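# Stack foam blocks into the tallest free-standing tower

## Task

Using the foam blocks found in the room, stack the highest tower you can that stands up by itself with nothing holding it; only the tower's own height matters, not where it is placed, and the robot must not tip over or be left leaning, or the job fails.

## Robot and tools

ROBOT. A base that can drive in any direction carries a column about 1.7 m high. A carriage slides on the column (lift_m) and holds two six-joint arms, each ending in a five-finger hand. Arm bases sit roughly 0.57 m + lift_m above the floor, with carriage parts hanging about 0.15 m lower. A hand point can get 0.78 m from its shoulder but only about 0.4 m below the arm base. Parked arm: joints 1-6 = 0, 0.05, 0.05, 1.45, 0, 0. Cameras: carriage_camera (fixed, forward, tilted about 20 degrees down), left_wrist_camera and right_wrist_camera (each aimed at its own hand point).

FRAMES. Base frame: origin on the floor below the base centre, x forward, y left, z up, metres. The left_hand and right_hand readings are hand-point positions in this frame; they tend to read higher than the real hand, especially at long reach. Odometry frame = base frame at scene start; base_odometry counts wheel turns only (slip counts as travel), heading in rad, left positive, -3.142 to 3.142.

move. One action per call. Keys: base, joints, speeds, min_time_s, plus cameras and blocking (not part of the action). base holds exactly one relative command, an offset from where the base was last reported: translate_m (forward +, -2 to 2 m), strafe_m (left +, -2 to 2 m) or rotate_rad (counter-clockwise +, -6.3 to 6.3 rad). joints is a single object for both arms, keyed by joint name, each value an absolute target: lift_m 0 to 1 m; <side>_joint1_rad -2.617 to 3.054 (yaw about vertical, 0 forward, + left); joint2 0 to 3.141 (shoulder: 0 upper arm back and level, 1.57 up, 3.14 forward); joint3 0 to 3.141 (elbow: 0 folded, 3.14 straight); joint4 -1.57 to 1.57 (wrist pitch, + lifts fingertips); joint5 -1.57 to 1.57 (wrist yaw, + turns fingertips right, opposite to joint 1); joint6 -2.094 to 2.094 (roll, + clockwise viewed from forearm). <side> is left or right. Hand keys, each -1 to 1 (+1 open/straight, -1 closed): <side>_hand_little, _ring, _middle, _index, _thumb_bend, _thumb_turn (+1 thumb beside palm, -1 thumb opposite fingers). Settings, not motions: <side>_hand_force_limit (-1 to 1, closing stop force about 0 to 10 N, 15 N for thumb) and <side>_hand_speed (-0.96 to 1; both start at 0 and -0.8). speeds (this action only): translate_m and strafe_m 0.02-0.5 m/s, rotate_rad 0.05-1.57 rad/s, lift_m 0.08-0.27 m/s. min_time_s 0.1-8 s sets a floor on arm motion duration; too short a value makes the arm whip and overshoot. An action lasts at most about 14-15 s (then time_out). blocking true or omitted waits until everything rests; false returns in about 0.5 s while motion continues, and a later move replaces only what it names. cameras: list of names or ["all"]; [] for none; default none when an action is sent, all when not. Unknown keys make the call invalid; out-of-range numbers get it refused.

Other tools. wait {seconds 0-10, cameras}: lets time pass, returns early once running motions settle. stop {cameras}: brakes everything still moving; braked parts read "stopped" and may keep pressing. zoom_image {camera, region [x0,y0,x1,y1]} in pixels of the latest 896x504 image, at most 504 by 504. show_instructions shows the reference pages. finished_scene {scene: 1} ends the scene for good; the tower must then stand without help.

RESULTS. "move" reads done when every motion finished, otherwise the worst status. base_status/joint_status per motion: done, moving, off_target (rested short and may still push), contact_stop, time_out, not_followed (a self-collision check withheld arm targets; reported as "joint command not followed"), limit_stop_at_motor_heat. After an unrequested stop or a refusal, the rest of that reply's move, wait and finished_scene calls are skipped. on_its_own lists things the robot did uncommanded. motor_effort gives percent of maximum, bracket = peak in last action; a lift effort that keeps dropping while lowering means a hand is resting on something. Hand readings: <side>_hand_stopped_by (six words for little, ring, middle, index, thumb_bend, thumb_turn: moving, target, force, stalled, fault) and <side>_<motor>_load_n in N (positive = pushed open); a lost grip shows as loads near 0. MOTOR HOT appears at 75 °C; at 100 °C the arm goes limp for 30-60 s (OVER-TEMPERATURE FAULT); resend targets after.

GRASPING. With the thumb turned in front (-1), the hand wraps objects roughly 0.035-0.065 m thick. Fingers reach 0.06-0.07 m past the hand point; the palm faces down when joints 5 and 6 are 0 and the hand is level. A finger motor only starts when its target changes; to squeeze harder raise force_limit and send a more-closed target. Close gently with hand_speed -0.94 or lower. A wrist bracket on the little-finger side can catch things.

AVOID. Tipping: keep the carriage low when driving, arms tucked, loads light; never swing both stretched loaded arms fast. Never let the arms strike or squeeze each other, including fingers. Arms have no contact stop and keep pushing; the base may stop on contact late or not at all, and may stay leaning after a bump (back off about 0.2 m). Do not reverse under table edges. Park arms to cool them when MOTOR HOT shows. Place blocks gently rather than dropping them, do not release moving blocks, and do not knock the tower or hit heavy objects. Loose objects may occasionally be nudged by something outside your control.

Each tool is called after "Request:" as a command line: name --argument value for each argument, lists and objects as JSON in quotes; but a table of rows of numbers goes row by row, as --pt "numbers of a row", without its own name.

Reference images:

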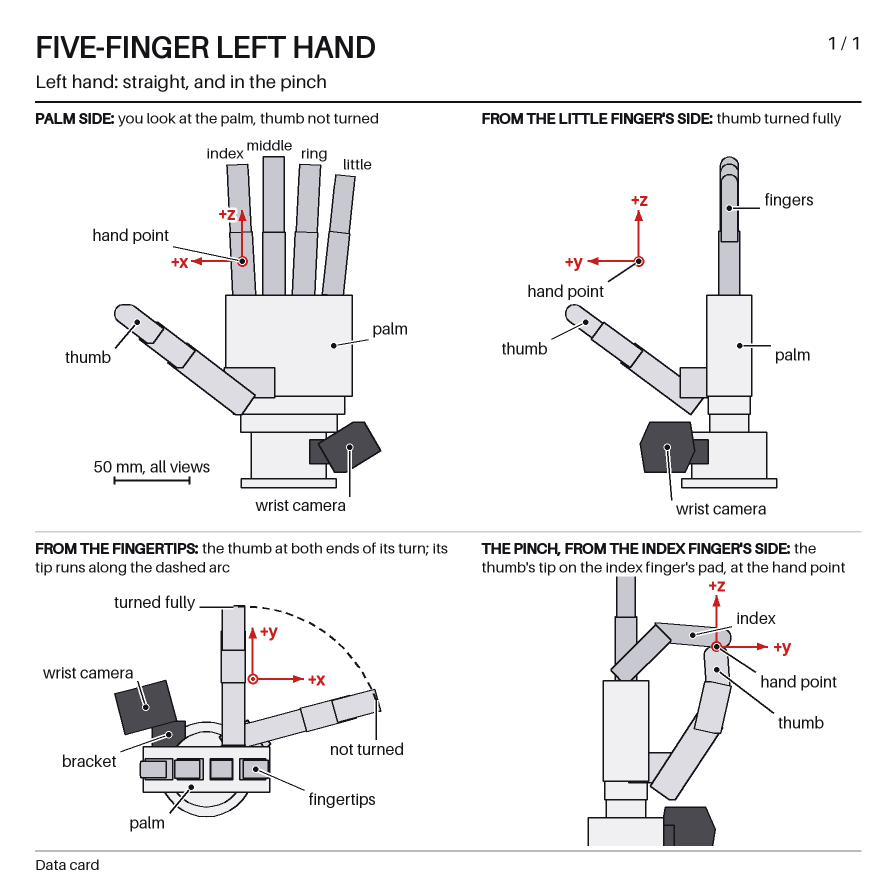

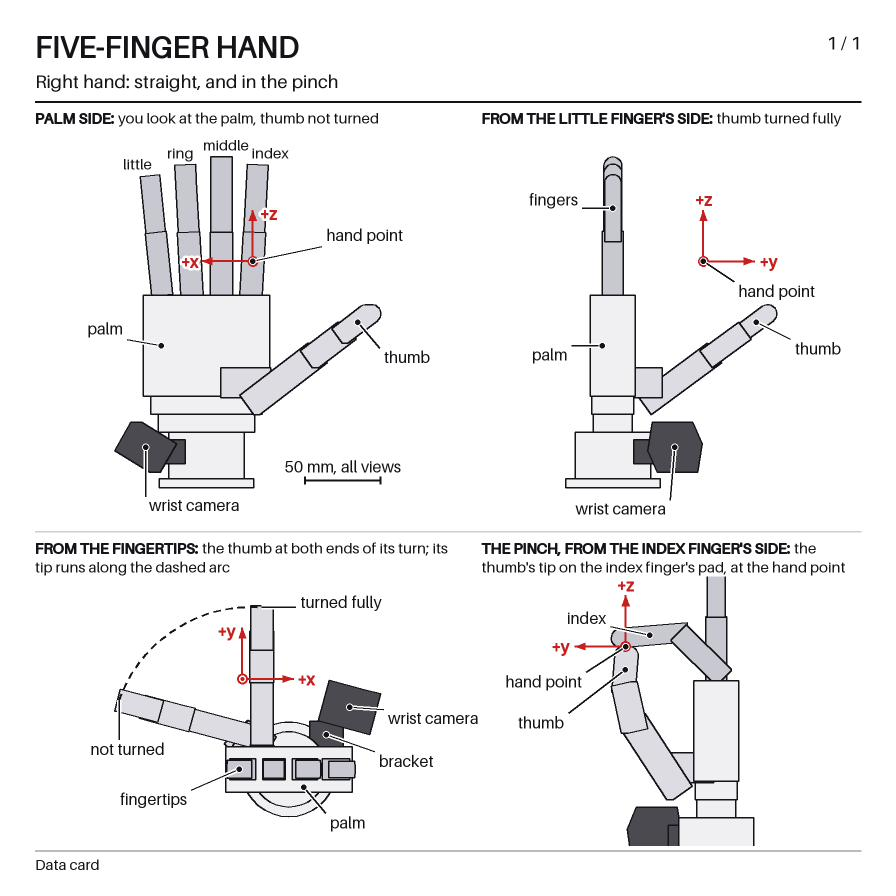

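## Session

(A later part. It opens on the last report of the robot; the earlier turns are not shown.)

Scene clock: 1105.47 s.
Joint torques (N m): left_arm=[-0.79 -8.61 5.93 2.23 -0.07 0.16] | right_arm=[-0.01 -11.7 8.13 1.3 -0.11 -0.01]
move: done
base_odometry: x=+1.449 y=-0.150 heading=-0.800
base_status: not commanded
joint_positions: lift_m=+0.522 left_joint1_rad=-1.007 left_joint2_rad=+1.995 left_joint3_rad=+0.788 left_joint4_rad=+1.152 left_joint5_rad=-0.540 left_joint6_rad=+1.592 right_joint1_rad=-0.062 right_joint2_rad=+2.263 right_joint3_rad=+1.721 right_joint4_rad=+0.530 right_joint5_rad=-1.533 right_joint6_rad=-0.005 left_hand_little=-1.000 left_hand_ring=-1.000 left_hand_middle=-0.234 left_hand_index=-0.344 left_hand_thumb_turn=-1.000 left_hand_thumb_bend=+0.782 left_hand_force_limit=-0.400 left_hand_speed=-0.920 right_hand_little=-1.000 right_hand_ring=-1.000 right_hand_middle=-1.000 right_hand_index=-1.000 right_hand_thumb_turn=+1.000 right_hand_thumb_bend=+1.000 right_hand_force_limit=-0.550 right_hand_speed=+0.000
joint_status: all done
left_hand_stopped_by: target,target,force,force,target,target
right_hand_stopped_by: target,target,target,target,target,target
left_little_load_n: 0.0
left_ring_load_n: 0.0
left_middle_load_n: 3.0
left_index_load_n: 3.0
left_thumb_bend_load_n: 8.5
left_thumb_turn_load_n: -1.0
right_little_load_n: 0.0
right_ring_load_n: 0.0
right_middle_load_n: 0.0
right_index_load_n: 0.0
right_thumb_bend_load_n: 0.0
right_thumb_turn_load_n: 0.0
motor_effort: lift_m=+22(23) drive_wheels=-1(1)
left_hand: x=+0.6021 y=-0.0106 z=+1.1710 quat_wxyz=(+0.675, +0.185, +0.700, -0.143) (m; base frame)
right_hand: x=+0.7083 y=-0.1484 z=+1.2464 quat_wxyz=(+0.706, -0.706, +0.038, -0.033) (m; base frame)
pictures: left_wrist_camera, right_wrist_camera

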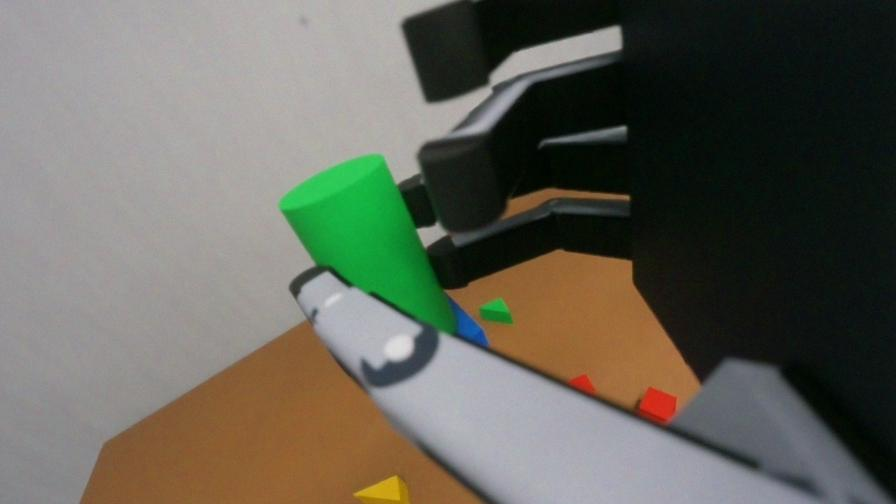

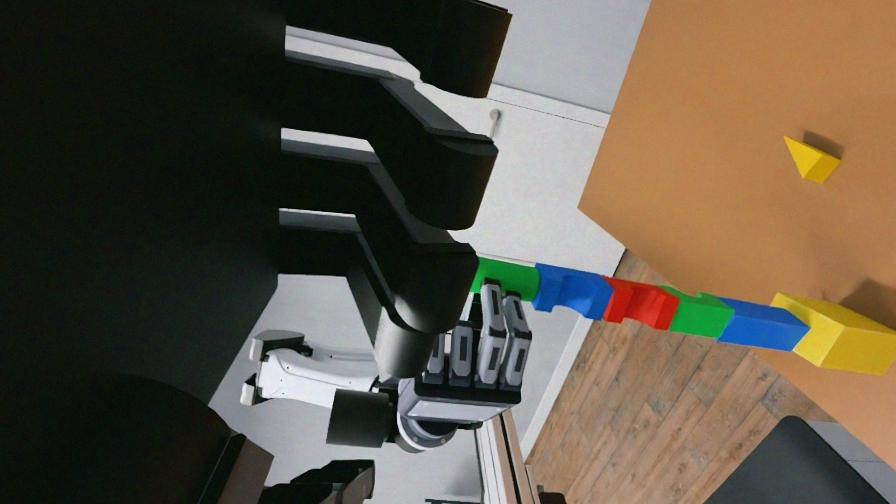

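Request:
move --joints '{"lift_m": 0.535}' --speeds '{"lift_m": 0.1}'

Request:
move --joints '{"left_joint1_rad": -0.985, "left_joint2_rad": 1.95, "left_joint3_rad": 0.77, "left_joint4_rad": 1.13, "left_joint5_rad": -0.515, "left_joint6_rad": 1.58}' --min_time_s 1.2

Request:
move --joints '{"left_joint1_rad": -1.0205, "left_joint2_rad": 2.0183, "left_joint3_rad": 0.829, "left_joint4_rad": 1.138, "left_joint5_rad": -0.5515, "left_joint6_rad": 1.6}' --min_time_s 1.5

Request:
move --joints '{"lift_m": 0.522}' --speeds '{"lift_m": 0.08}' --cameras '["right_wrist_camera", "left_wrist_camera"]'

Request:
zoom_image --camera "right_wrist_camera" --region '[500, 240, 600, 320]'

Request:
zoom_image --camera "left_wrist_camera" --region '[400, 270, 520, 360]'

Scene clock: 1114.80 s.
Joint torques (N m): left_arm=[-0.43 -8.81 5.71 2.13 -0.06 0.15] | right_arm=[0.05 -11.85 7.99 1.26 -0.13 0]
move: done
base_odometry: x=+1.449 y=-0.150 heading=-0.800
base_status: not commanded
joint_positions: lift_m=+0.535 left_joint1_rad=-1.008 left_joint2_rad=+1.998 left_joint3_rad=+0.791 left_joint4_rad=+1.158 left_joint5_rad=-0.540 left_joint6_rad=+1.592 right_joint1_rad=-0.062 right_joint2_rad=+2.265 right_joint3_rad=+1.724 right_joint4_rad=+0.533 right_joint5_rad=-1.534 right_joint6_rad=-0.005 left_hand_little=-1.000 left_hand_ring=-1.000 left_hand_middle=-0.234 left_hand_index=-0.344 left_hand_thumb_turn=-1.000 left_hand_thumb_bend=+0.782 left_hand_force_limit=-0.400 left_hand_speed=-0.920 right_hand_little=-1.000 right_hand_ring=-1.000 right_hand_middle=-1.000 right_hand_index=-1.000 right_hand_thumb_turn=+1.000 right_hand_thumb_bend=+1.000 right_hand_force_limit=-0.550 right_hand_speed=+0.000
joint_status: all done
left_hand_stopped_by: target,target,force,force,target,target
right_hand_stopped_by: target,target,target,target,target,target
left_little_load_n: 0.0
left_ring_load_n: 0.0
left_middle_load_n: 3.5
left_index_load_n: 3.0
left_thumb_bend_load_n: 8.5
left_thumb_turn_load_n: -1.0
right_little_load_n: 0.0
right_ring_load_n: 0.0
right_middle_load_n: 0.0
right_index_load_n: 0.0
right_thumb_bend_load_n: 0.0
right_thumb_turn_load_n: 0.0
motor_effort: lift_m=+24(30) drive_wheels=-1(1)
left_hand: x=+0.6023 y=-0.0117 z=+1.1849 quat_wxyz=(+0.677, +0.183, +0.698, -0.145) (m; base frame)
right_hand: x=+0.7087 y=-0.1484 z=+1.2591 quat_wxyz=(+0.706, -0.706, +0.036, -0.034) (m; base frame)
pictures: none

Scene clock: 1116.30 s.
Joint torques (N m): left_arm=[0.68 -11.33 3.71 2.11 0.08 0] | right_arm=[0.06 -11.88 7.98 1.26 -0.11 -0.04]
move: done
base_odometry: x=+1.449 y=-0.150 heading=-0.800
base_status: not commanded
joint_positions: lift_m=+0.535 left_joint1_rad=-0.992 left_joint2_rad=+1.978 left_joint3_rad=+0.783 left_joint4_rad=+1.145 left_joint5_rad=-0.523 left_joint6_rad=+1.588 right_joint1_rad=-0.062 right_joint2_rad=+2.265 right_joint3_rad=+1.724 right_joint4_rad=+0.533 right_joint5_rad=-1.534 right_joint6_rad=-0.005 left_hand_little=-1.000 left_hand_ring=-1.000 left_hand_middle=-0.234 left_hand_index=-0.344 left_hand_thumb_turn=-1.000 left_hand_thumb_bend=+0.782 left_hand_force_limit=-0.400 left_hand_speed=-0.920 right_hand_little=-1.000 right_hand_ring=-1.000 right_hand_middle=-1.000 right_hand_index=-1.000 right_hand_thumb_turn=+1.000 right_hand_thumb_bend=+1.000 right_hand_force_limit=-0.550 right_hand_speed=+0.000
joint_status: all done
left_hand_stopped_by: target,target,force,force,target,target
right_hand_stopped_by: target,target,target,target,target,target
left_little_load_n: 0.0
left_ring_load_n: 0.0
left_middle_load_n: 3.5
left_index_load_n: 3.0
left_thumb_bend_load_n: 8.5
left_thumb_turn_load_n: -1.0
right_little_load_n: 0.0
right_ring_load_n: 0.0
right_middle_load_n: 0.0
right_index_load_n: 0.0
right_thumb_bend_load_n: 0.0
right_thumb_turn_load_n: -0.5
motor_effort: lift_m=+25(27) drive_wheels=-1(1)
left_hand: x=+0.6053 y=-0.0072 z=+1.1879 quat_wxyz=(+0.676, +0.182, +0.699, -0.147) (m; base frame)
right_hand: x=+0.7087 y=-0.1484 z=+1.2591 quat_wxyz=(+0.706, -0.706, +0.036, -0.034) (m; base frame)
pictures: none

Scene clock: 1118.10 s.
Joint torques (N m): left_arm=[-0.66 -7.92 6.41 2.17 -0.11 0.17] | right_arm=[0.1 -11.9 7.99 1.25 -0.11 0]
move: done
base_odometry: x=+1.449 y=-0.150 heading=-0.800
base_status: not commanded
joint_positions: lift_m=+0.535 left_joint1_rad=-1.013 left_joint2_rad=+2.002 left_joint3_rad=+0.808 left_joint4_rad=+1.145 left_joint5_rad=-0.544 left_joint6_rad=+1.591 right_joint1_rad=-0.062 right_joint2_rad=+2.265 right_joint3_rad=+1.724 right_joint4_rad=+0.533 right_joint5_rad=-1.534 right_joint6_rad=-0.005 left_hand_little=-1.000 left_hand_ring=-1.000 left_hand_middle=-0.234 left_hand_index=-0.344 left_hand_thumb_turn=-1.000 left_hand_thumb_bend=+0.782 left_hand_force_limit=-0.400 left_hand_speed=-0.920 right_hand_little=-1.000 right_hand_ring=-1.000 right_hand_middle=-1.000 right_hand_index=-1.000 right_hand_thumb_turn=+1.000 right_hand_thumb_bend=+1.000 right_hand_force_limit=-0.550 right_hand_speed=+0.000
joint_status: all done
left_hand_stopped_by: target,target,force,force,target,target
right_hand_stopped_by: target,target,target,target,target,target
left_little_load_n: 0.0
left_ring_load_n: 0.0
left_middle_load_n: 3.5
left_index_load_n: 3.0
left_thumb_bend_load_n: 9.0
left_thumb_turn_load_n: -1.0
right_little_load_n: 0.0
right_ring_load_n: 0.0
right_middle_load_n: 0.0
right_index_load_n: 0.0
right_thumb_bend_load_n: 0.0
right_thumb_turn_load_n: -0.5
motor_effort: lift_m=+26(27) drive_wheels=-1(1)
left_hand: x=+0.6028 y=-0.0160 z=+1.1860 quat_wxyz=(+0.677, +0.183, +0.698, -0.145) (m; base frame)
right_hand: x=+0.7087 y=-0.1484 z=+1.2591 quat_wxyz=(+0.706, -0.706, +0.036, -0.034) (m; base frame)
pictures: none

Scene clock: 1118.63 s.
Joint torques (N m): left_arm=[-0.66 -8.73 6.04 2.19 -0.06 0.16] | right_arm=[0.03 -11.89 7.88 1.22 -0.12 -0.02]
move: done
base_odometry: x=+1.449 y=-0.150 heading=-0.800
base_status: not commanded
joint_positions: lift_m=+0.522 left_joint1_rad=-1.013 left_joint2_rad=+2.009 left_joint3_rad=+0.813 left_joint4_rad=+1.143 left_joint5_rad=-0.545 left_joint6_rad=+1.592 right_joint1_rad=-0.062 right_joint2_rad=+2.265 right_joint3_rad=+1.724 right_joint4_rad=+0.533 right_joint5_rad=-1.534 right_joint6_rad=-0.005 left_hand_little=-1.000 left_hand_ring=-1.000 left_hand_middle=-0.234 left_hand_index=-0.344 left_hand_thumb_turn=-1.000 left_hand_thumb_bend=+0.782 left_hand_force_limit=-0.400 left_hand_speed=-0.920 right_hand_little=-1.000 right_hand_ring=-1.000 right_hand_middle=-1.000 right_hand_index=-1.000 right_hand_thumb_turn=+1.000 right_hand_thumb_bend=+1.000 right_hand_force_limit=-0.550 right_hand_speed=+0.000
joint_status: all done
left_hand_stopped_by: target,target,force,force,target,target
right_hand_stopped_by: target,target,target,target,target,target
left_little_load_n: 0.0
left_ring_load_n: 0.0
left_middle_load_n: 3.5
left_index_load_n: 3.0
left_thumb_bend_load_n: 8.5
left_thumb_turn_load_n: -1.0
right_little_load_n: 0.0
right_ring_load_n: 0.0
right_middle_load_n: 0.0
right_index_load_n: 0.0
right_thumb_bend_load_n: 0.0
right_thumb_turn_load_n: -0.5
motor_effort: lift_m=+22(24) drive_wheels=-1(1)
left_hand: x=+0.6034 y=-0.0166 z=+1.1712 quat_wxyz=(+0.676, +0.184, +0.699, -0.144) (m; base frame)
right_hand: x=+0.7087 y=-0.1484 z=+1.2464 quat_wxyz=(+0.706, -0.706, +0.036, -0.034) (m; base frame)
pictures: left_wrist_camera, right_wrist_camera

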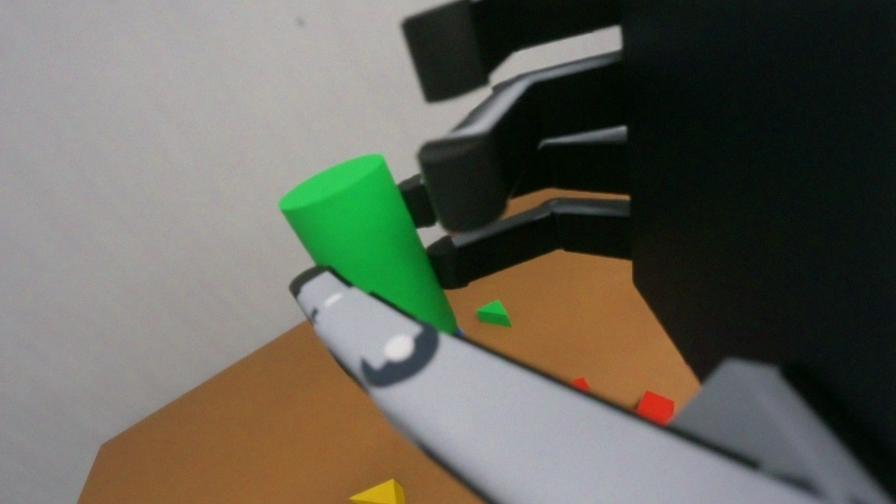

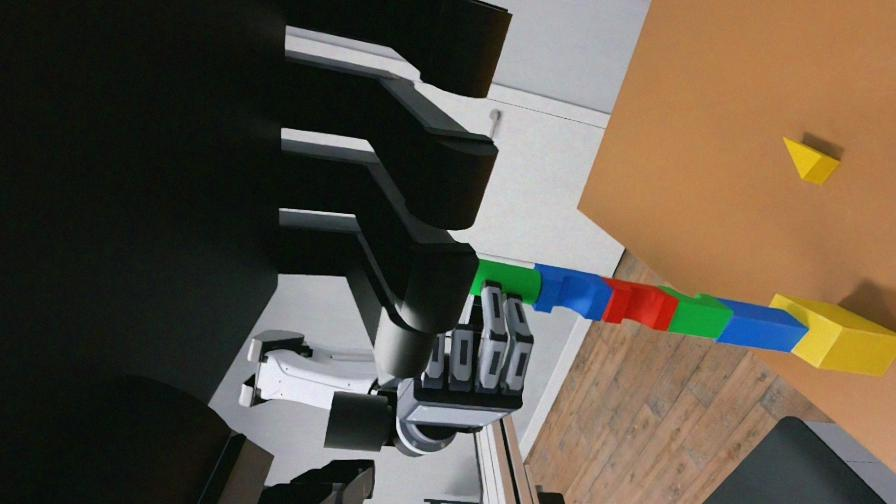

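Scaled by 5.040 from the camera's 896x504 image, which has a finer 1280x720 frame.

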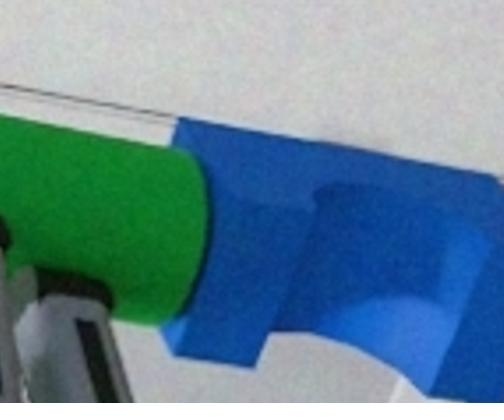

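Scaled by 4.200 from the camera's 896x504 image, which has a finer 1280x720 frame.

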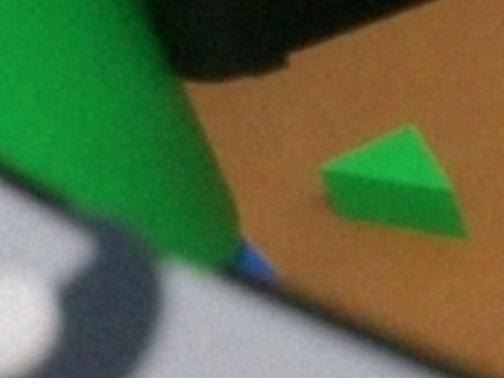

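Request:
move --joints '{"lift_m": 0.518}' --speeds '{"lift_m": 0.08}'

Request:
move --joints '{"lift_m": 0.515}' --speeds '{"lift_m": 0.08}' --cameras '["right_wrist_camera", "left_wrist_camera"]'

Request:
zoom_image --camera "right_wrist_camera" --region '[480, 230, 580, 310]'

Scene clock: 1122.67 s.
Joint torques (N m): left_arm=[-0.62 -8.65 5.85 2.09 -0.07 0.12] | right_arm=[0.02 -11.97 8.13 1.28 -0.12 0]
move: done
base_odometry: x=+1.449 y=-0.150 heading=-0.800
base_status: not commanded
joint_positions: lift_m=+0.518 left_joint1_rad=-1.013 left_joint2_rad=+2.010 left_joint3_rad=+0.814 left_joint4_rad=+1.148 left_joint5_rad=-0.546 left_joint6_rad=+1.597 right_joint1_rad=-0.062 right_joint2_rad=+2.266 right_joint3_rad=+1.724 right_joint4_rad=+0.531 right_joint5_rad=-1.534 right_joint6_rad=-0.005 left_hand_little=-1.000 left_hand_ring=-1.000 left_hand_middle=-0.234 left_hand_index=-0.344 left_hand_thumb_turn=-1.000 left_hand_thumb_bend=+0.782 left_hand_force_limit=-0.400 left_hand_speed=-0.920 right_hand_little=-1.000 right_hand_ring=-1.000 right_hand_middle=-1.000 right_hand_index=-1.000 right_hand_thumb_turn=+1.000 right_hand_thumb_bend=+1.000 right_hand_force_limit=-0.550 right_hand_speed=+0.000
joint_status: all done
left_hand_stopped_by: target,target,force,force,target,target
right_hand_stopped_by: target,target,target,target,target,target
left_little_load_n: 0.0
left_ring_load_n: 0.0
left_middle_load_n: 4.0
left_index_load_n: 2.5
left_thumb_bend_load_n: 8.5
left_thumb_turn_load_n: -0.5
right_little_load_n: 0.0
right_ring_load_n: 0.0
right_middle_load_n: 0.0
right_index_load_n: 0.0
right_thumb_bend_load_n: 0.0
right_thumb_turn_load_n: 0.0
motor_effort: lift_m=+22(24) drive_wheels=-1(1)
left_hand: x=+0.6038 y=-0.0165 z=+1.1687 quat_wxyz=(+0.678, +0.184, +0.698, -0.143) (m; base frame)
right_hand: x=+0.7087 y=-0.1484 z=+1.2417 quat_wxyz=(+0.706, -0.706, +0.037, -0.033) (m; base frame)
pictures: none

Scene clock: 1123.07 s.
Joint torques (N m): left_arm=[-0.73 -8.8 6.05 2.04 -0.06 0.08] | right_arm=[-0.1 -12.11 7.88 1.26 -0.1 0]
move: done
base_odometry: x=+1.449 y=-0.150 heading=-0.800
base_status: not commanded
joint_positions: lift_m=+0.515 left_joint1_rad=-1.013 left_joint2_rad=+2.010 left_joint3_rad=+0.814 left_joint4_rad=+1.156 left_joint5_rad=-0.546 left_joint6_rad=+1.602 right_joint1_rad=-0.062 right_joint2_rad=+2.267 right_joint3_rad=+1.724 right_joint4_rad=+0.531 right_joint5_rad=-1.534 right_joint6_rad=-0.005 left_hand_little=-1.000 left_hand_ring=-1.000 left_hand_middle=-0.234 left_hand_index=-0.344 left_hand_thumb_turn=-1.000 left_hand_thumb_bend=+0.782 left_hand_force_limit=-0.400 left_hand_speed=-0.920 right_hand_little=-1.000 right_hand_ring=-1.000 right_hand_middle=-1.000 right_hand_index=-1.000 right_hand_thumb_turn=+1.000 right_hand_thumb_bend=+1.000 right_hand_force_limit=-0.550 right_hand_speed=+0.000
joint_status: all done
left_hand_stopped_by: target,target,force,force,target,target
right_hand_stopped_by: target,target,target,target,target,target
left_little_load_n: 0.0
left_ring_load_n: 0.0
left_middle_load_n: 3.5
left_index_load_n: 2.0
left_thumb_bend_load_n: 8.0
left_thumb_turn_load_n: -1.0
right_little_load_n: 0.0
right_ring_load_n: 0.0
right_middle_load_n: 0.0
right_index_load_n: 0.0
right_thumb_bend_load_n: 0.0
right_thumb_turn_load_n: -0.5
motor_effort: lift_m=+22(22) drive_wheels=-1(1)
left_hand: x=+0.6040 y=-0.0167 z=+1.1678 quat_wxyz=(+0.680, +0.184, +0.695, -0.143) (m; base frame)
right_hand: x=+0.7087 y=-0.1485 z=+1.2384 quat_wxyz=(+0.706, -0.706, +0.037, -0.033) (m; base frame)
pictures: left_wrist_camera, right_wrist_camera

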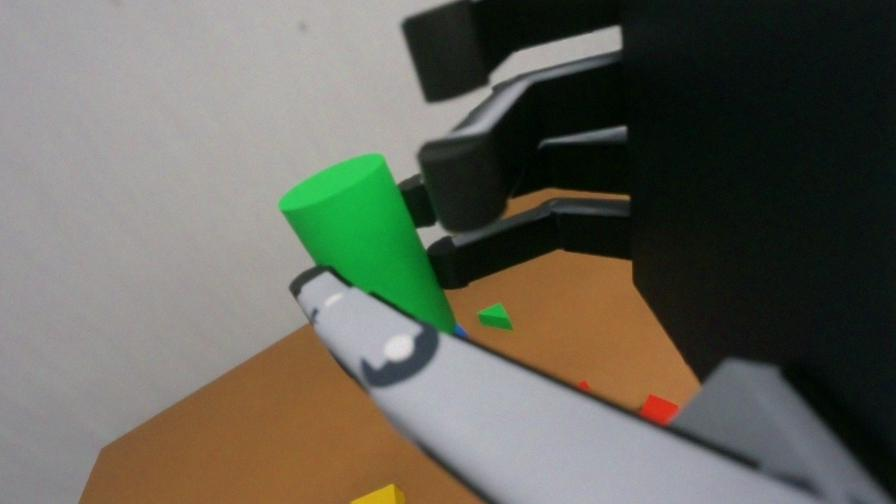

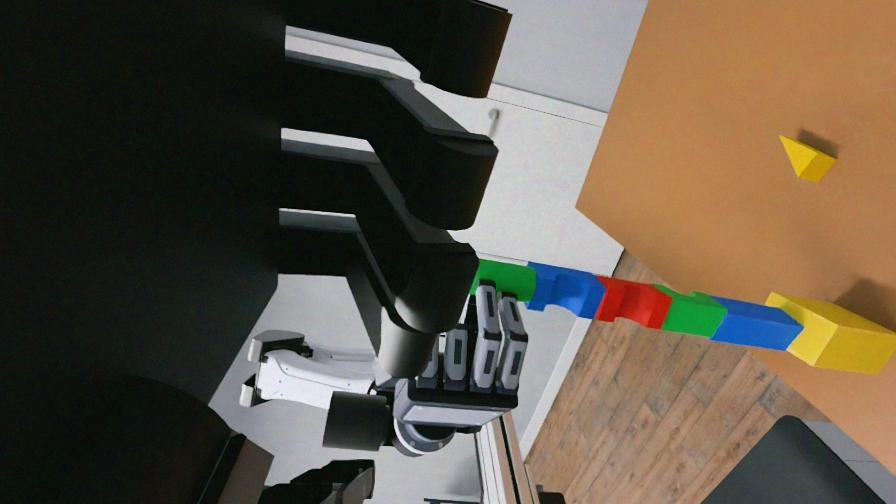

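Scaled by 5.040 from the camera's 896x504 image, which has a finer 1280x720 frame.

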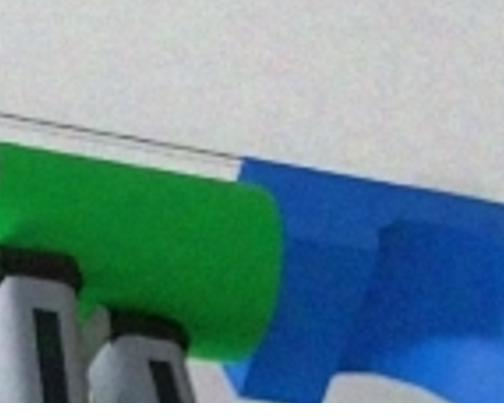

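Request:
move --joints '{"lift_m": 0.5175}' --speeds '{"lift_m": 0.08}'

Request:
move --joints '{"left_hand_speed": -0.92, "left_hand_index": -0.3, "left_hand_middle": -0.19, "left_hand_thumb_bend": 0.83}' --cameras '["right_wrist_camera", "left_wrist_camera"]'

Request:
zoom_image --camera "right_wrist_camera" --region '[480, 230, 580, 310]'

Scene clock: 1128.63 s.
Joint torques (N m): left_arm=[-0.65 -8.62 5.91 2.09 -0.08 0.06] | right_arm=[-0.01 -12.01 7.97 1.26 -0.09 -0.02]
move: done
base_odometry: x=+1.449 y=-0.150 heading=-0.800
base_status: not commanded
joint_positions: lift_m=+0.517 left_joint1_rad=-1.013 left_joint2_rad=+2.010 left_joint3_rad=+0.814 left_joint4_rad=+1.152 left_joint5_rad=-0.547 left_joint6_rad=+1.602 right_joint1_rad=-0.062 right_joint2_rad=+2.267 right_joint3_rad=+1.724 right_joint4_rad=+0.532 right_joint5_rad=-1.534 right_joint6_rad=-0.005 left_hand_little=-1.000 left_hand_ring=-1.000 left_hand_middle=-0.234 left_hand_index=-0.344 left_hand_thumb_turn=-1.000 left_hand_thumb_bend=+0.782 left_hand_force_limit=-0.400 left_hand_speed=-0.920 right_hand_little=-1.000 right_hand_ring=-1.000 right_hand_middle=-1.000 right_hand_index=-1.000 right_hand_thumb_turn=+1.000 right_hand_thumb_bend=+1.000 right_hand_force_limit=-0.550 right_hand_speed=+0.000
joint_status: all done
left_hand_stopped_by: target,target,force,force,target,target
right_hand_stopped_by: target,target,target,target,target,target
left_little_load_n: 0.0
left_ring_load_n: 0.0
left_middle_load_n: 3.5
left_index_load_n: 2.5
left_thumb_bend_load_n: 8.5
left_thumb_turn_load_n: -0.5
right_little_load_n: 0.0
right_ring_load_n: 0.0
right_middle_load_n: 0.0
right_index_load_n: 0.0
right_thumb_bend_load_n: 0.0
right_thumb_turn_load_n: -0.5
motor_effort: lift_m=+26(29) drive_wheels=-1(1)
left_hand: x=+0.6040 y=-0.0165 z=+1.1690 quat_wxyz=(+0.679, +0.185, +0.696, -0.142) (m; base frame)
right_hand: x=+0.7087 y=-0.1485 z=+1.2404 quat_wxyz=(+0.706, -0.706, +0.037, -0.033) (m; base frame)
pictures: none

Scene clock: 1129.53 s.
Joint torques (N m): left_arm=[-0.68 -8.62 5.9 2.1 -0.07 0.06] | right_arm=[0.02 -12.07 7.95 1.26 -0.08 -0.03]
move: done
base_odometry: x=+1.449 y=-0.150 heading=-0.800
base_status: not commanded
joint_positions: lift_m=+0.517 left_joint1_rad=-1.013 left_joint2_rad=+2.010 left_joint3_rad=+0.814 left_joint4_rad=+1.152 left_joint5_rad=-0.547 left_joint6_rad=+1.602 right_joint1_rad=-0.062 right_joint2_rad=+2.267 right_joint3_rad=+1.724 right_joint4_rad=+0.532 right_joint5_rad=-1.534 right_joint6_rad=-0.005 left_hand_little=-1.000 left_hand_ring=-1.000 left_hand_middle=-0.190 left_hand_index=-0.300 left_hand_thumb_turn=-1.000 left_hand_thumb_bend=+0.830 left_hand_force_limit=-0.400 left_hand_speed=-0.920 right_hand_little=-1.000 right_hand_ring=-1.000 right_hand_middle=-1.000 right_hand_index=-1.000 right_hand_thumb_turn=+1.000 right_hand_thumb_bend=+1.000 right_hand_force_limit=-0.550 right_hand_speed=+0.000
joint_status: all done
left_hand_stopped_by: target,target,target,target,target,target
right_hand_stopped_by: target,target,target,target,target,target
left_little_load_n: 0.0
left_ring_load_n: 0.0
left_middle_load_n: 0.0
left_index_load_n: 0.0
left_thumb_bend_load_n: 0.0
left_thumb_turn_load_n: 0.5
right_little_load_n: 0.0
right_ring_load_n: 0.0
right_middle_load_n: 0.0
right_index_load_n: 0.0
right_thumb_bend_load_n: 0.0
right_thumb_turn_load_n: 0.0
motor_effort: lift_m=+28(29) drive_wheels=-1(1)
left_hand: x=+0.6040 y=-0.0165 z=+1.1689 quat_wxyz=(+0.679, +0.185, +0.696, -0.142) (m; base frame)
right_hand: x=+0.7087 y=-0.1485 z=+1.2404 quat_wxyz=(+0.706, -0.706, +0.037, -0.033) (m; base frame)
pictures: left_wrist_camera, right_wrist_camera

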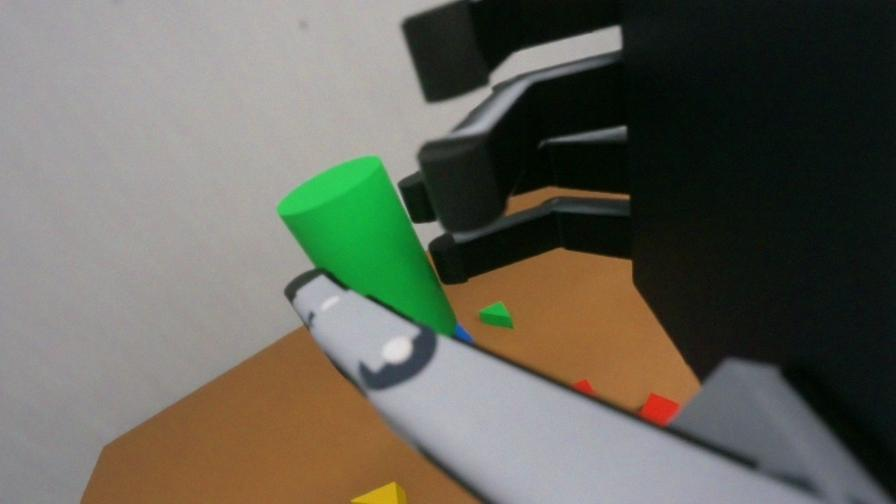

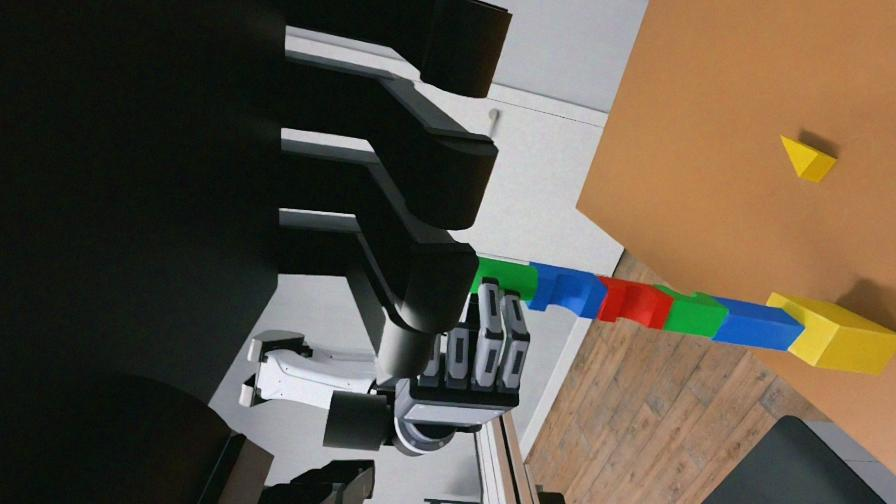

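Scaled by 5.040 from the camera's 896x504 image, which has a finer 1280x720 frame.

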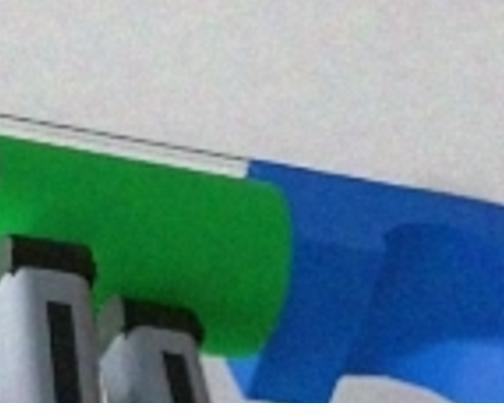

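Request:
move --joints '{"left_hand_speed": -0.85, "left_hand_index": 0.1, "left_hand_middle": 0.1, "left_hand_thumb_bend": 1, "right_joint1_rad": -0.38, "right_joint5_rad": -1.1}' --min_time_s 1.5

Request:
move --joints '{"right_joint1_rad": -0.3, "right_joint2_rad": 1.4, "right_joint3_rad": 1.0, "right_joint4_rad": 0.4, "right_joint5_rad": -0.5, "right_joint6_rad": 0}' --min_time_s 2

Request:
move --joints '{"right_joint1_rad": 0, "right_joint2_rad": 0.05, "right_joint3_rad": 0.05, "right_joint4_rad": 1.45, "right_joint5_rad": 0, "right_joint6_rad": 0, "left_hand_speed": -0.7, "left_hand_index": 1, "left_hand_middle": 1}' --min_time_s 2.5

Request:
move --base '{"translate_m": -0.13}' --speeds '{"translate_m": 0.05}' --cameras '["left_wrist_camera"]'

Request:
move --joints '{"lift_m": 0.7}'

Request:
move --joints '{"left_joint1_rad": -0.2, "left_joint2_rad": 1.4, "left_joint3_rad": 0.9, "left_joint4_rad": 0.5, "left_joint5_rad": 0, "left_joint6_rad": 1.0}' --min_time_s 2

Request:
move --joints '{"lift_m": 0.7, "left_joint1_rad": 0, "left_joint2_rad": 0.05, "left_joint3_rad": 0.05, "left_joint4_rad": 1.45, "left_joint5_rad": 0, "left_joint6_rad": 0}' --min_time_s 2

Request:
move --base '{"translate_m": 0.23}' --cameras '["carriage_camera"]'

Request:
zoom_image --camera "carriage_camera" --region '[420, 380, 490, 500]'

Request:
zoom_image --camera "carriage_camera" --region '[370, 370, 530, 504]'

Scene clock: 1134.77 s.
Joint torques (N m): left_arm=[-0.65 -8.66 5.93 2.1 -0.07 0.07] | right_arm=[-0.75 -12.37 8.27 1.61 0.06 -0.02]
move: done
base_odometry: x=+1.449 y=-0.150 heading=-0.800
base_status: not commanded
joint_positions: lift_m=+0.517 left_joint1_rad=-1.013 left_joint2_rad=+2.010 left_joint3_rad=+0.814 left_joint4_rad=+1.152 left_joint5_rad=-0.547 left_joint6_rad=+1.602 right_joint1_rad=-0.376 right_joint2_rad=+2.267 right_joint3_rad=+1.724 right_joint4_rad=+0.532 right_joint5_rad=-1.112 right_joint6_rad=-0.005 left_hand_little=-1.000 left_hand_ring=-1.000 left_hand_middle=+0.100 left_hand_index=+0.100 left_hand_thumb_turn=-1.000 left_hand_thumb_bend=+1.000 left_hand_force_limit=-0.400 left_hand_speed=-0.850 right_hand_little=-1.000 right_hand_ring=-1.000 right_hand_middle=-1.000 right_hand_index=-1.000 right_hand_thumb_turn=+1.000 right_hand_thumb_bend=+1.000 right_hand_force_limit=-0.550 right_hand_speed=+0.000
joint_status: all done
left_hand_stopped_by: target,target,target,target,target,target
right_hand_stopped_by: target,target,target,target,target,target
left_little_load_n: 0.0
left_ring_load_n: 0.0
left_middle_load_n: 0.0
left_index_load_n: 0.5
left_thumb_bend_load_n: 0.0
left_thumb_turn_load_n: 0.5
right_little_load_n: 0.0
right_ring_load_n: 0.0
right_middle_load_n: 0.0
right_index_load_n: 0.0
right_thumb_bend_load_n: 0.0
right_thumb_turn_load_n: 0.0
motor_effort: lift_m=+25(29) drive_wheels=-1(1)
left_hand: x=+0.6040 y=-0.0165 z=+1.1689 quat_wxyz=(+0.679, +0.185, +0.696, -0.142) (m; base frame)
right_hand: x=+0.8091 y=-0.3450 z=+1.2395 quat_wxyz=(+0.646, -0.647, +0.289, -0.284) (m; base frame)
pictures: none

Scene clock: 1137.07 s.
Joint torques (N m): left_arm=[-0.68 -8.62 5.93 2.1 -0.07 0.07] | right_arm=[0.24 -7.51 7.24 1.87 0.08 -0.01]
move: done
base_odometry: x=+1.449 y=-0.150 heading=-0.800
base_status: not commanded
joint_positions: lift_m=+0.517 left_joint1_rad=-1.013 left_joint2_rad=+2.010 left_joint3_rad=+0.814 left_joint4_rad=+1.152 left_joint5_rad=-0.547 left_joint6_rad=+1.602 right_joint1_rad=-0.307 right_joint2_rad=+1.419 right_joint3_rad=+1.008 right_joint4_rad=+0.415 right_joint5_rad=-0.513 right_joint6_rad=-0.005 left_hand_little=-1.000 left_hand_ring=-1.000 left_hand_middle=+0.100 left_hand_index=+0.100 left_hand_thumb_turn=-1.000 left_hand_thumb_bend=+1.000 left_hand_force_limit=-0.400 left_hand_speed=-0.850 right_hand_little=-1.000 right_hand_ring=-1.000 right_hand_middle=-1.000 right_hand_index=-1.000 right_hand_thumb_turn=+1.000 right_hand_thumb_bend=+1.000 right_hand_force_limit=-0.550 right_hand_speed=+0.000
joint_status: all done
left_hand_stopped_by: target,target,target,target,target,target
right_hand_stopped_by: target,target,target,target,target,target
left_little_load_n: 0.0
left_ring_load_n: 0.0
left_middle_load_n: 0.0
left_index_load_n: 0.0
left_thumb_bend_load_n: 0.0
left_thumb_turn_load_n: 0.0
right_little_load_n: -0.5
right_ring_load_n: 0.0
right_middle_load_n: -0.5
right_index_load_n: 0.0
right_thumb_bend_load_n: 0.0
right_thumb_turn_load_n: -0.5
motor_effort: lift_m=+25(28) drive_wheels=-1(1)
left_hand: x=+0.6040 y=-0.0165 z=+1.1689 quat_wxyz=(+0.679, +0.185, +0.696, -0.142) (m; base frame)
right_hand: x=+0.6902 y=-0.3355 z=+1.3329 quat_wxyz=(+0.548, -0.549, +0.443, -0.449) (m; base frame)
pictures: none

Scene clock: 1139.90 s.
Joint torques (N m): left_arm=[-0.68 -8.65 5.91 2.11 -0.06 0.06] | right_arm=[0.27 2.26 5.05 0.15 0.1 -0.01]
move: done
base_odometry: x=+1.449 y=-0.150 heading=-0.800
base_status: not commanded
joint_positions: lift_m=+0.517 left_joint1_rad=-1.013 left_joint2_rad=+2.010 left_joint3_rad=+0.814 left_joint4_rad=+1.152 left_joint5_rad=-0.547 left_joint6_rad=+1.602 right_joint1_rad=-0.008 right_joint2_rad=+0.058 right_joint3_rad=+0.058 right_joint4_rad=+1.435 right_joint5_rad=-0.012 right_joint6_rad=-0.005 left_hand_little=-1.000 left_hand_ring=-1.000 left_hand_middle=+1.000 left_hand_index=+1.000 left_hand_thumb_turn=-1.000 left_hand_thumb_bend=+1.000 left_hand_force_limit=-0.400 left_hand_speed=-0.700 right_hand_little=-1.000 right_hand_ring=-1.000 right_hand_middle=-1.000 right_hand_index=-1.000 right_hand_thumb_turn=+1.000 right_hand_thumb_bend=+1.000 right_hand_force_limit=-0.550 right_hand_speed=+0.000
joint_status: all done
left_hand_stopped_by: target,target,target,target,target,target
right_hand_stopped_by: target,target,target,target,target,target
left_little_load_n: 0.0
left_ring_load_n: 0.0
left_middle_load_n: 0.0
left_index_load_n: 0.0
left_thumb_bend_load_n: 0.0
left_thumb_turn_load_n: 0.0
right_little_load_n: 0.0
right_ring_load_n: 0.0
right_middle_load_n: 0.0
right_index_load_n: 0.0
right_thumb_bend_load_n: 0.0
right_thumb_turn_load_n: 0.0
motor_effort: lift_m=+27(29) drive_wheels=-1(1)
left_hand: x=+0.6040 y=-0.0165 z=+1.1689 quat_wxyz=(+0.679, +0.185, +0.696, -0.142) (m; base frame)
right_hand: x=+0.3152 y=-0.2813 z=+1.5065 quat_wxyz=(+0.701, -0.052, +0.044, -0.710) (m; base frame)
pictures: none

Scene clock: 1143.00 s.
Joint torques (N m): left_arm=[-0.31 -8.65 5.9 2.12 -0.08 0.05] | right_arm=[0.25 2.22 5.15 0.03 0.08 -0.03]
move: done
base_odometry: x=+1.359 y=-0.057 heading=-0.799
base_status: done
joint_positions: lift_m=+0.517 left_joint1_rad=-1.016 left_joint2_rad=+2.010 left_joint3_rad=+0.814 left_joint4_rad=+1.152 left_joint5_rad=-0.547 left_joint6_rad=+1.602 right_joint1_rad=-0.008 right_joint2_rad=+0.058 right_joint3_rad=+0.057 right_joint4_rad=+1.443 right_joint5_rad=-0.010 right_joint6_rad=-0.005 left_hand_little=-1.000 left_hand_ring=-1.000 left_hand_middle=+1.000 left_hand_index=+1.000 left_hand_thumb_turn=-1.000 left_hand_thumb_bend=+1.000 left_hand_force_limit=-0.400 left_hand_speed=-0.700 right_hand_little=-1.000 right_hand_ring=-1.000 right_hand_middle=-1.000 right_hand_index=-1.000 right_hand_thumb_turn=+1.000 right_hand_thumb_bend=+1.000 right_hand_force_limit=-0.550 right_hand_speed=+0.000
joint_status: not commanded
left_hand_stopped_by: target,target,target,target,target,target
right_hand_stopped_by: target,target,target,target,target,target
left_little_load_n: 0.0
left_ring_load_n: 0.0
left_middle_load_n: 0.0
left_index_load_n: 0.0
left_thumb_bend_load_n: 0.0
left_thumb_turn_load_n: 0.5
right_little_load_n: -0.5
right_ring_load_n: 0.0
right_middle_load_n: 0.0
right_index_load_n: 0.0
right_thumb_bend_load_n: 0.0
right_thumb_turn_load_n: 0.0
motor_effort: lift_m=+27(29) drive_wheels=-4(8)
left_hand: x=+0.6028 y=-0.0179 z=+1.1689 quat_wxyz=(+0.679, +0.186, +0.696, -0.143) (m; base frame)
right_hand: x=+0.3137 y=-0.2815 z=+1.5068 quat_wxyz=(+0.701, -0.049, +0.042, -0.710) (m; base frame)
pictures: left_wrist_camera

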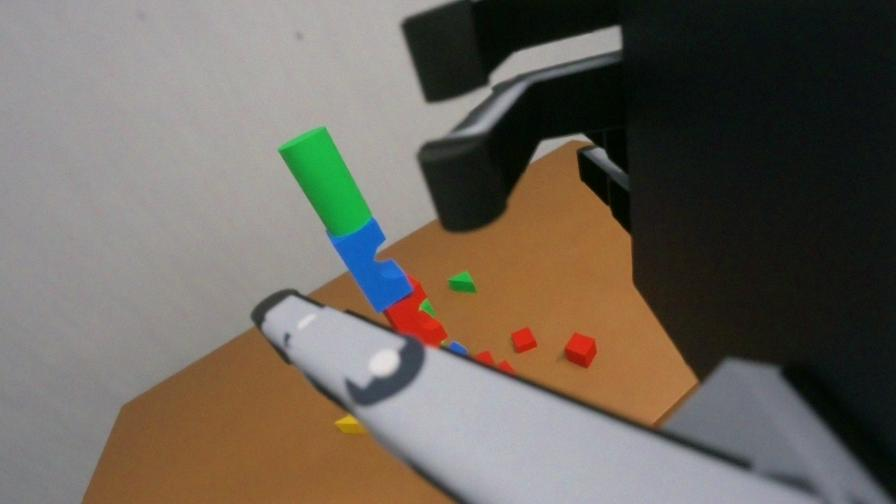

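Scene clock: 1144.27 s.
Joint torques (N m): left_arm=[-0.36 -8.9 5.79 2.13 -0.06 0.05] | right_arm=[0.29 2.5 5.61 0.06 0.08 -0.03]
move: done
base_odometry: x=+1.359 y=-0.057 heading=-0.799
base_status: not commanded
joint_positions: lift_m=+0.700 left_joint1_rad=-1.016 left_joint2_rad=+2.012 left_joint3_rad=+0.816 left_joint4_rad=+1.150 left_joint5_rad=-0.547 left_joint6_rad=+1.602 right_joint1_rad=-0.008 right_joint2_rad=+0.054 right_joint3_rad=+0.052 right_joint4_rad=+1.443 right_joint5_rad=-0.009 right_joint6_rad=-0.005 left_hand_little=-1.000 left_hand_ring=-1.000 left_hand_middle=+1.000 left_hand_index=+1.000 left_hand_thumb_turn=-1.000 left_hand_thumb_bend=+1.000 left_hand_force_limit=-0.400 left_hand_speed=-0.700 right_hand_little=-1.000 right_hand_ring=-1.000 right_hand_middle=-1.000 right_hand_index=-1.000 right_hand_thumb_turn=+1.000 right_hand_thumb_bend=+1.000 right_hand_force_limit=-0.550 right_hand_speed=+0.000
joint_status: all done
left_hand_stopped_by: target,target,target,target,target,target
right_hand_stopped_by: target,target,target,target,target,target
left_little_load_n: 0.0
left_ring_load_n: 0.0
left_middle_load_n: 0.0
left_index_load_n: 0.0
left_thumb_bend_load_n: 0.0
left_thumb_turn_load_n: 0.5
right_little_load_n: 0.0
right_ring_load_n: -0.5
right_middle_load_n: 0.0
right_index_load_n: 0.0
right_thumb_bend_load_n: 0.0
right_thumb_turn_load_n: 0.0
motor_effort: lift_m=+26(33) drive_wheels=-4(4)
left_hand: x=+0.6030 y=-0.0182 z=+1.3505 quat_wxyz=(+0.678, +0.187, +0.696, -0.142) (m; base frame)
right_hand: x=+0.3137 y=-0.2819 z=+1.6883 quat_wxyz=(+0.701, -0.049, +0.043, -0.710) (m; base frame)
pictures: none

Scene clock: 1146.60 s.
Joint torques (N m): left_arm=[0.65 -7.64 8.8 2.23 0.09 -0.01] | right_arm=[0.35 2.65 5.65 0.05 0.1 -0.03]
move: done
base_odometry: x=+1.359 y=-0.057 heading=-0.799
base_status: not commanded
joint_positions: lift_m=+0.700 left_joint1_rad=-0.207 left_joint2_rad=+1.418 left_joint3_rad=+0.874 left_joint4_rad=+0.519 left_joint5_rad=-0.009 left_joint6_rad=+1.010 right_joint1_rad=-0.008 right_joint2_rad=+0.054 right_joint3_rad=+0.052 right_joint4_rad=+1.443 right_joint5_rad=-0.009 right_joint6_rad=-0.005 left_hand_little=-1.000 left_hand_ring=-1.000 left_hand_middle=+1.000 left_hand_index=+1.000 left_hand_thumb_turn=-1.000 left_hand_thumb_bend=+1.000 left_hand_force_limit=-0.400 left_hand_speed=-0.700 right_hand_little=-1.000 right_hand_ring=-1.000 right_hand_middle=-1.000 right_hand_index=-1.000 right_hand_thumb_turn=+1.000 right_hand_thumb_bend=+1.000 right_hand_force_limit=-0.550 right_hand_speed=+0.000
joint_status: all done
left_hand_stopped_by: target,target,target,target,target,target
right_hand_stopped_by: target,target,target,target,target,target
left_little_load_n: 0.0
left_ring_load_n: -0.5
left_middle_load_n: 0.0
left_index_load_n: 0.0
left_thumb_bend_load_n: 0.0
left_thumb_turn_load_n: 0.5
right_little_load_n: 0.0
right_ring_load_n: 0.0
right_middle_load_n: 0.0
right_index_load_n: 0.0
right_thumb_bend_load_n: 0.0
right_thumb_turn_load_n: 0.0
motor_effort: lift_m=+27(28) drive_wheels=-4(4)
left_hand: x=+0.7014 y=+0.2487 z=+1.4775 quat_wxyz=(+0.649, -0.129, +0.704, -0.259) (m; base frame)
right_hand: x=+0.3137 y=-0.2819 z=+1.6883 quat_wxyz=(+0.701, -0.049, +0.043, -0.710) (m; base frame)
pictures: none

Scene clock: 1149.00 s.
Joint torques (N m): left_arm=[0.73 3.17 3.84 0.14 0.08 -0.06] | right_arm=[0.2 2.55 5.67 0.05 0.1 -0.02]
move: done
base_odometry: x=+1.359 y=-0.057 heading=-0.799
base_status: not commanded
joint_positions: lift_m=+0.700 left_joint1_rad=-0.008 left_joint2_rad=+0.058 left_joint3_rad=+0.063 left_joint4_rad=+1.439 left_joint5_rad=-0.007 left_joint6_rad=+0.009 right_joint1_rad=-0.008 right_joint2_rad=+0.054 right_joint3_rad=+0.052 right_joint4_rad=+1.443 right_joint5_rad=-0.008 right_joint6_rad=-0.005 left_hand_little=-1.000 left_hand_ring=-1.000 left_hand_middle=+1.000 left_hand_index=+1.000 left_hand_thumb_turn=-1.000 left_hand_thumb_bend=+1.000 left_hand_force_limit=-0.400 left_hand_speed=-0.700 right_hand_little=-1.000 right_hand_ring=-1.000 right_hand_middle=-1.000 right_hand_index=-1.000 right_hand_thumb_turn=+1.000 right_hand_thumb_bend=+1.000 right_hand_force_limit=-0.550 right_hand_speed=+0.000
joint_status: all done
left_hand_stopped_by: target,target,target,target,target,target
right_hand_stopped_by: target,target,target,target,target,target
left_little_load_n: 0.0
left_ring_load_n: 0.0
left_middle_load_n: 0.0
left_index_load_n: 0.0
left_thumb_bend_load_n: 0.0
left_thumb_turn_load_n: 0.0
right_little_load_n: 0.0
right_ring_load_n: 0.0
right_middle_load_n: 0.0
right_index_load_n: 0.0
right_thumb_bend_load_n: 0.0
right_thumb_turn_load_n: 0.0
motor_effort: lift_m=+26(28) drive_wheels=+1(4)
left_hand: x=+0.3125 y=+0.2836 z=+1.6917 quat_wxyz=(+0.706, -0.047, +0.043, -0.705) (m; base frame)
right_hand: x=+0.3137 y=-0.2820 z=+1.6883 quat_wxyz=(+0.701, -0.049, +0.043, -0.710) (m; base frame)
pictures: none

Scene clock: 1151.20 s.
Joint torques (N m): left_arm=[0.73 3.19 3.96 0.09 0.07 -0.04] | right_arm=[0.24 2.59 5.56 0.03 0.09 -0.03]
move: done
base_odometry: x=+1.519 y=-0.222 heading=-0.798
base_status: done
joint_positions: lift_m=+0.700 left_joint1_rad=-0.008 left_joint2_rad=+0.058 left_joint3_rad=+0.062 left_joint4_rad=+1.446 left_joint5_rad=-0.007 left_joint6_rad=+0.008 right_joint1_rad=-0.008 right_joint2_rad=+0.054 right_joint3_rad=+0.052 right_joint4_rad=+1.445 right_joint5_rad=-0.007 right_joint6_rad=-0.005 left_hand_little=-1.000 left_hand_ring=-1.000 left_hand_middle=+1.000 left_hand_index=+1.000 left_hand_thumb_turn=-1.000 left_hand_thumb_bend=+1.000 left_hand_force_limit=-0.400 left_hand_speed=-0.700 right_hand_little=-1.000 right_hand_ring=-1.000 right_hand_middle=-1.000 right_hand_index=-1.000 right_hand_thumb_turn=+1.000 right_hand_thumb_bend=+1.000 right_hand_force_limit=-0.550 right_hand_speed=+0.000
joint_status: not commanded
left_hand_stopped_by: target,target,target,target,target,target
right_hand_stopped_by: target,target,target,target,target,target
left_little_load_n: 0.0
left_ring_load_n: 0.0
left_middle_load_n: 0.0
left_index_load_n: 0.0
left_thumb_bend_load_n: 0.0
left_thumb_turn_load_n: 0.0
right_little_load_n: 0.0
right_ring_load_n: 0.0
right_middle_load_n: 0.0
right_index_load_n: 0.0
right_thumb_bend_load_n: 0.0
right_thumb_turn_load_n: 0.0
motor_effort: lift_m=+27(28) drive_wheels=-5(10)
left_hand: x=+0.3108 y=+0.2835 z=+1.6920 quat_wxyz=(+0.706, -0.045, +0.041, -0.706) (m; base frame)
right_hand: x=+0.3131 y=-0.2821 z=+1.6886 quat_wxyz=(+0.701, -0.047, +0.042, -0.710) (m; base frame)
pictures: carriage_camera

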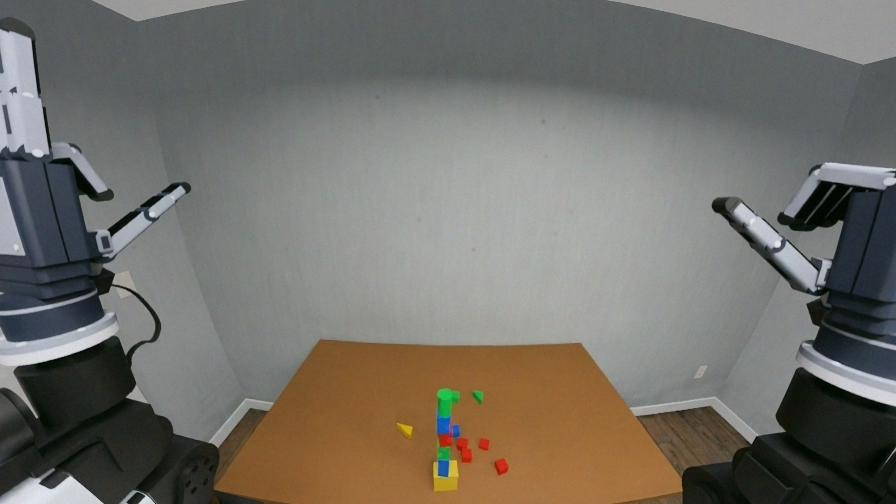

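Scaled by 4.200 from the camera's 896x504 image, which has a finer 1280x720 frame.

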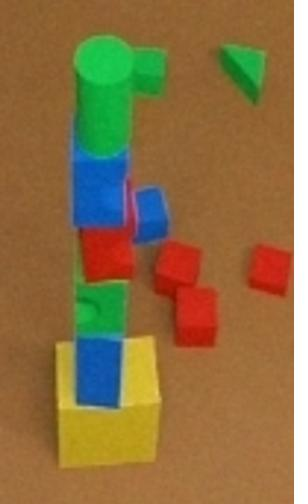

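Scaled by 3.150 from the camera's 896x504 image, which has a finer 1280x720 frame.

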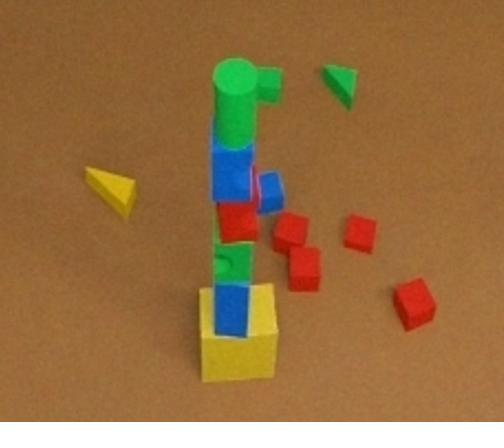

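Request:
zoom_image --camera "carriage_camera" --region '[445, 420, 515, 480]'

Request:
zoom_image --camera "carriage_camera" --region '[430, 380, 490, 430]'

Scaled by 7.200 from the camera's 896x504 image, which has a finer 1280x720 frame.

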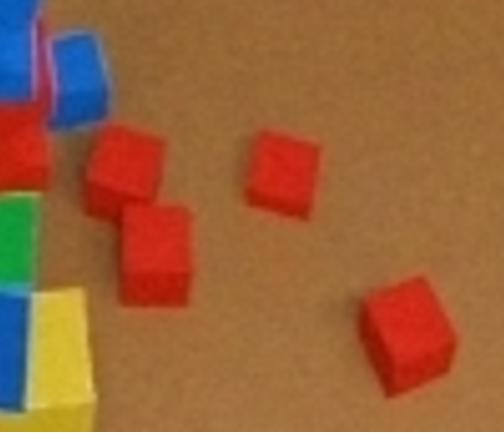

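Scaled by 8.400 from the camera's 896x504 image, which has a finer 1280x720 frame.

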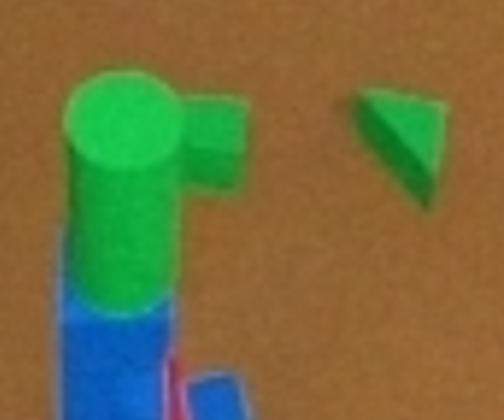

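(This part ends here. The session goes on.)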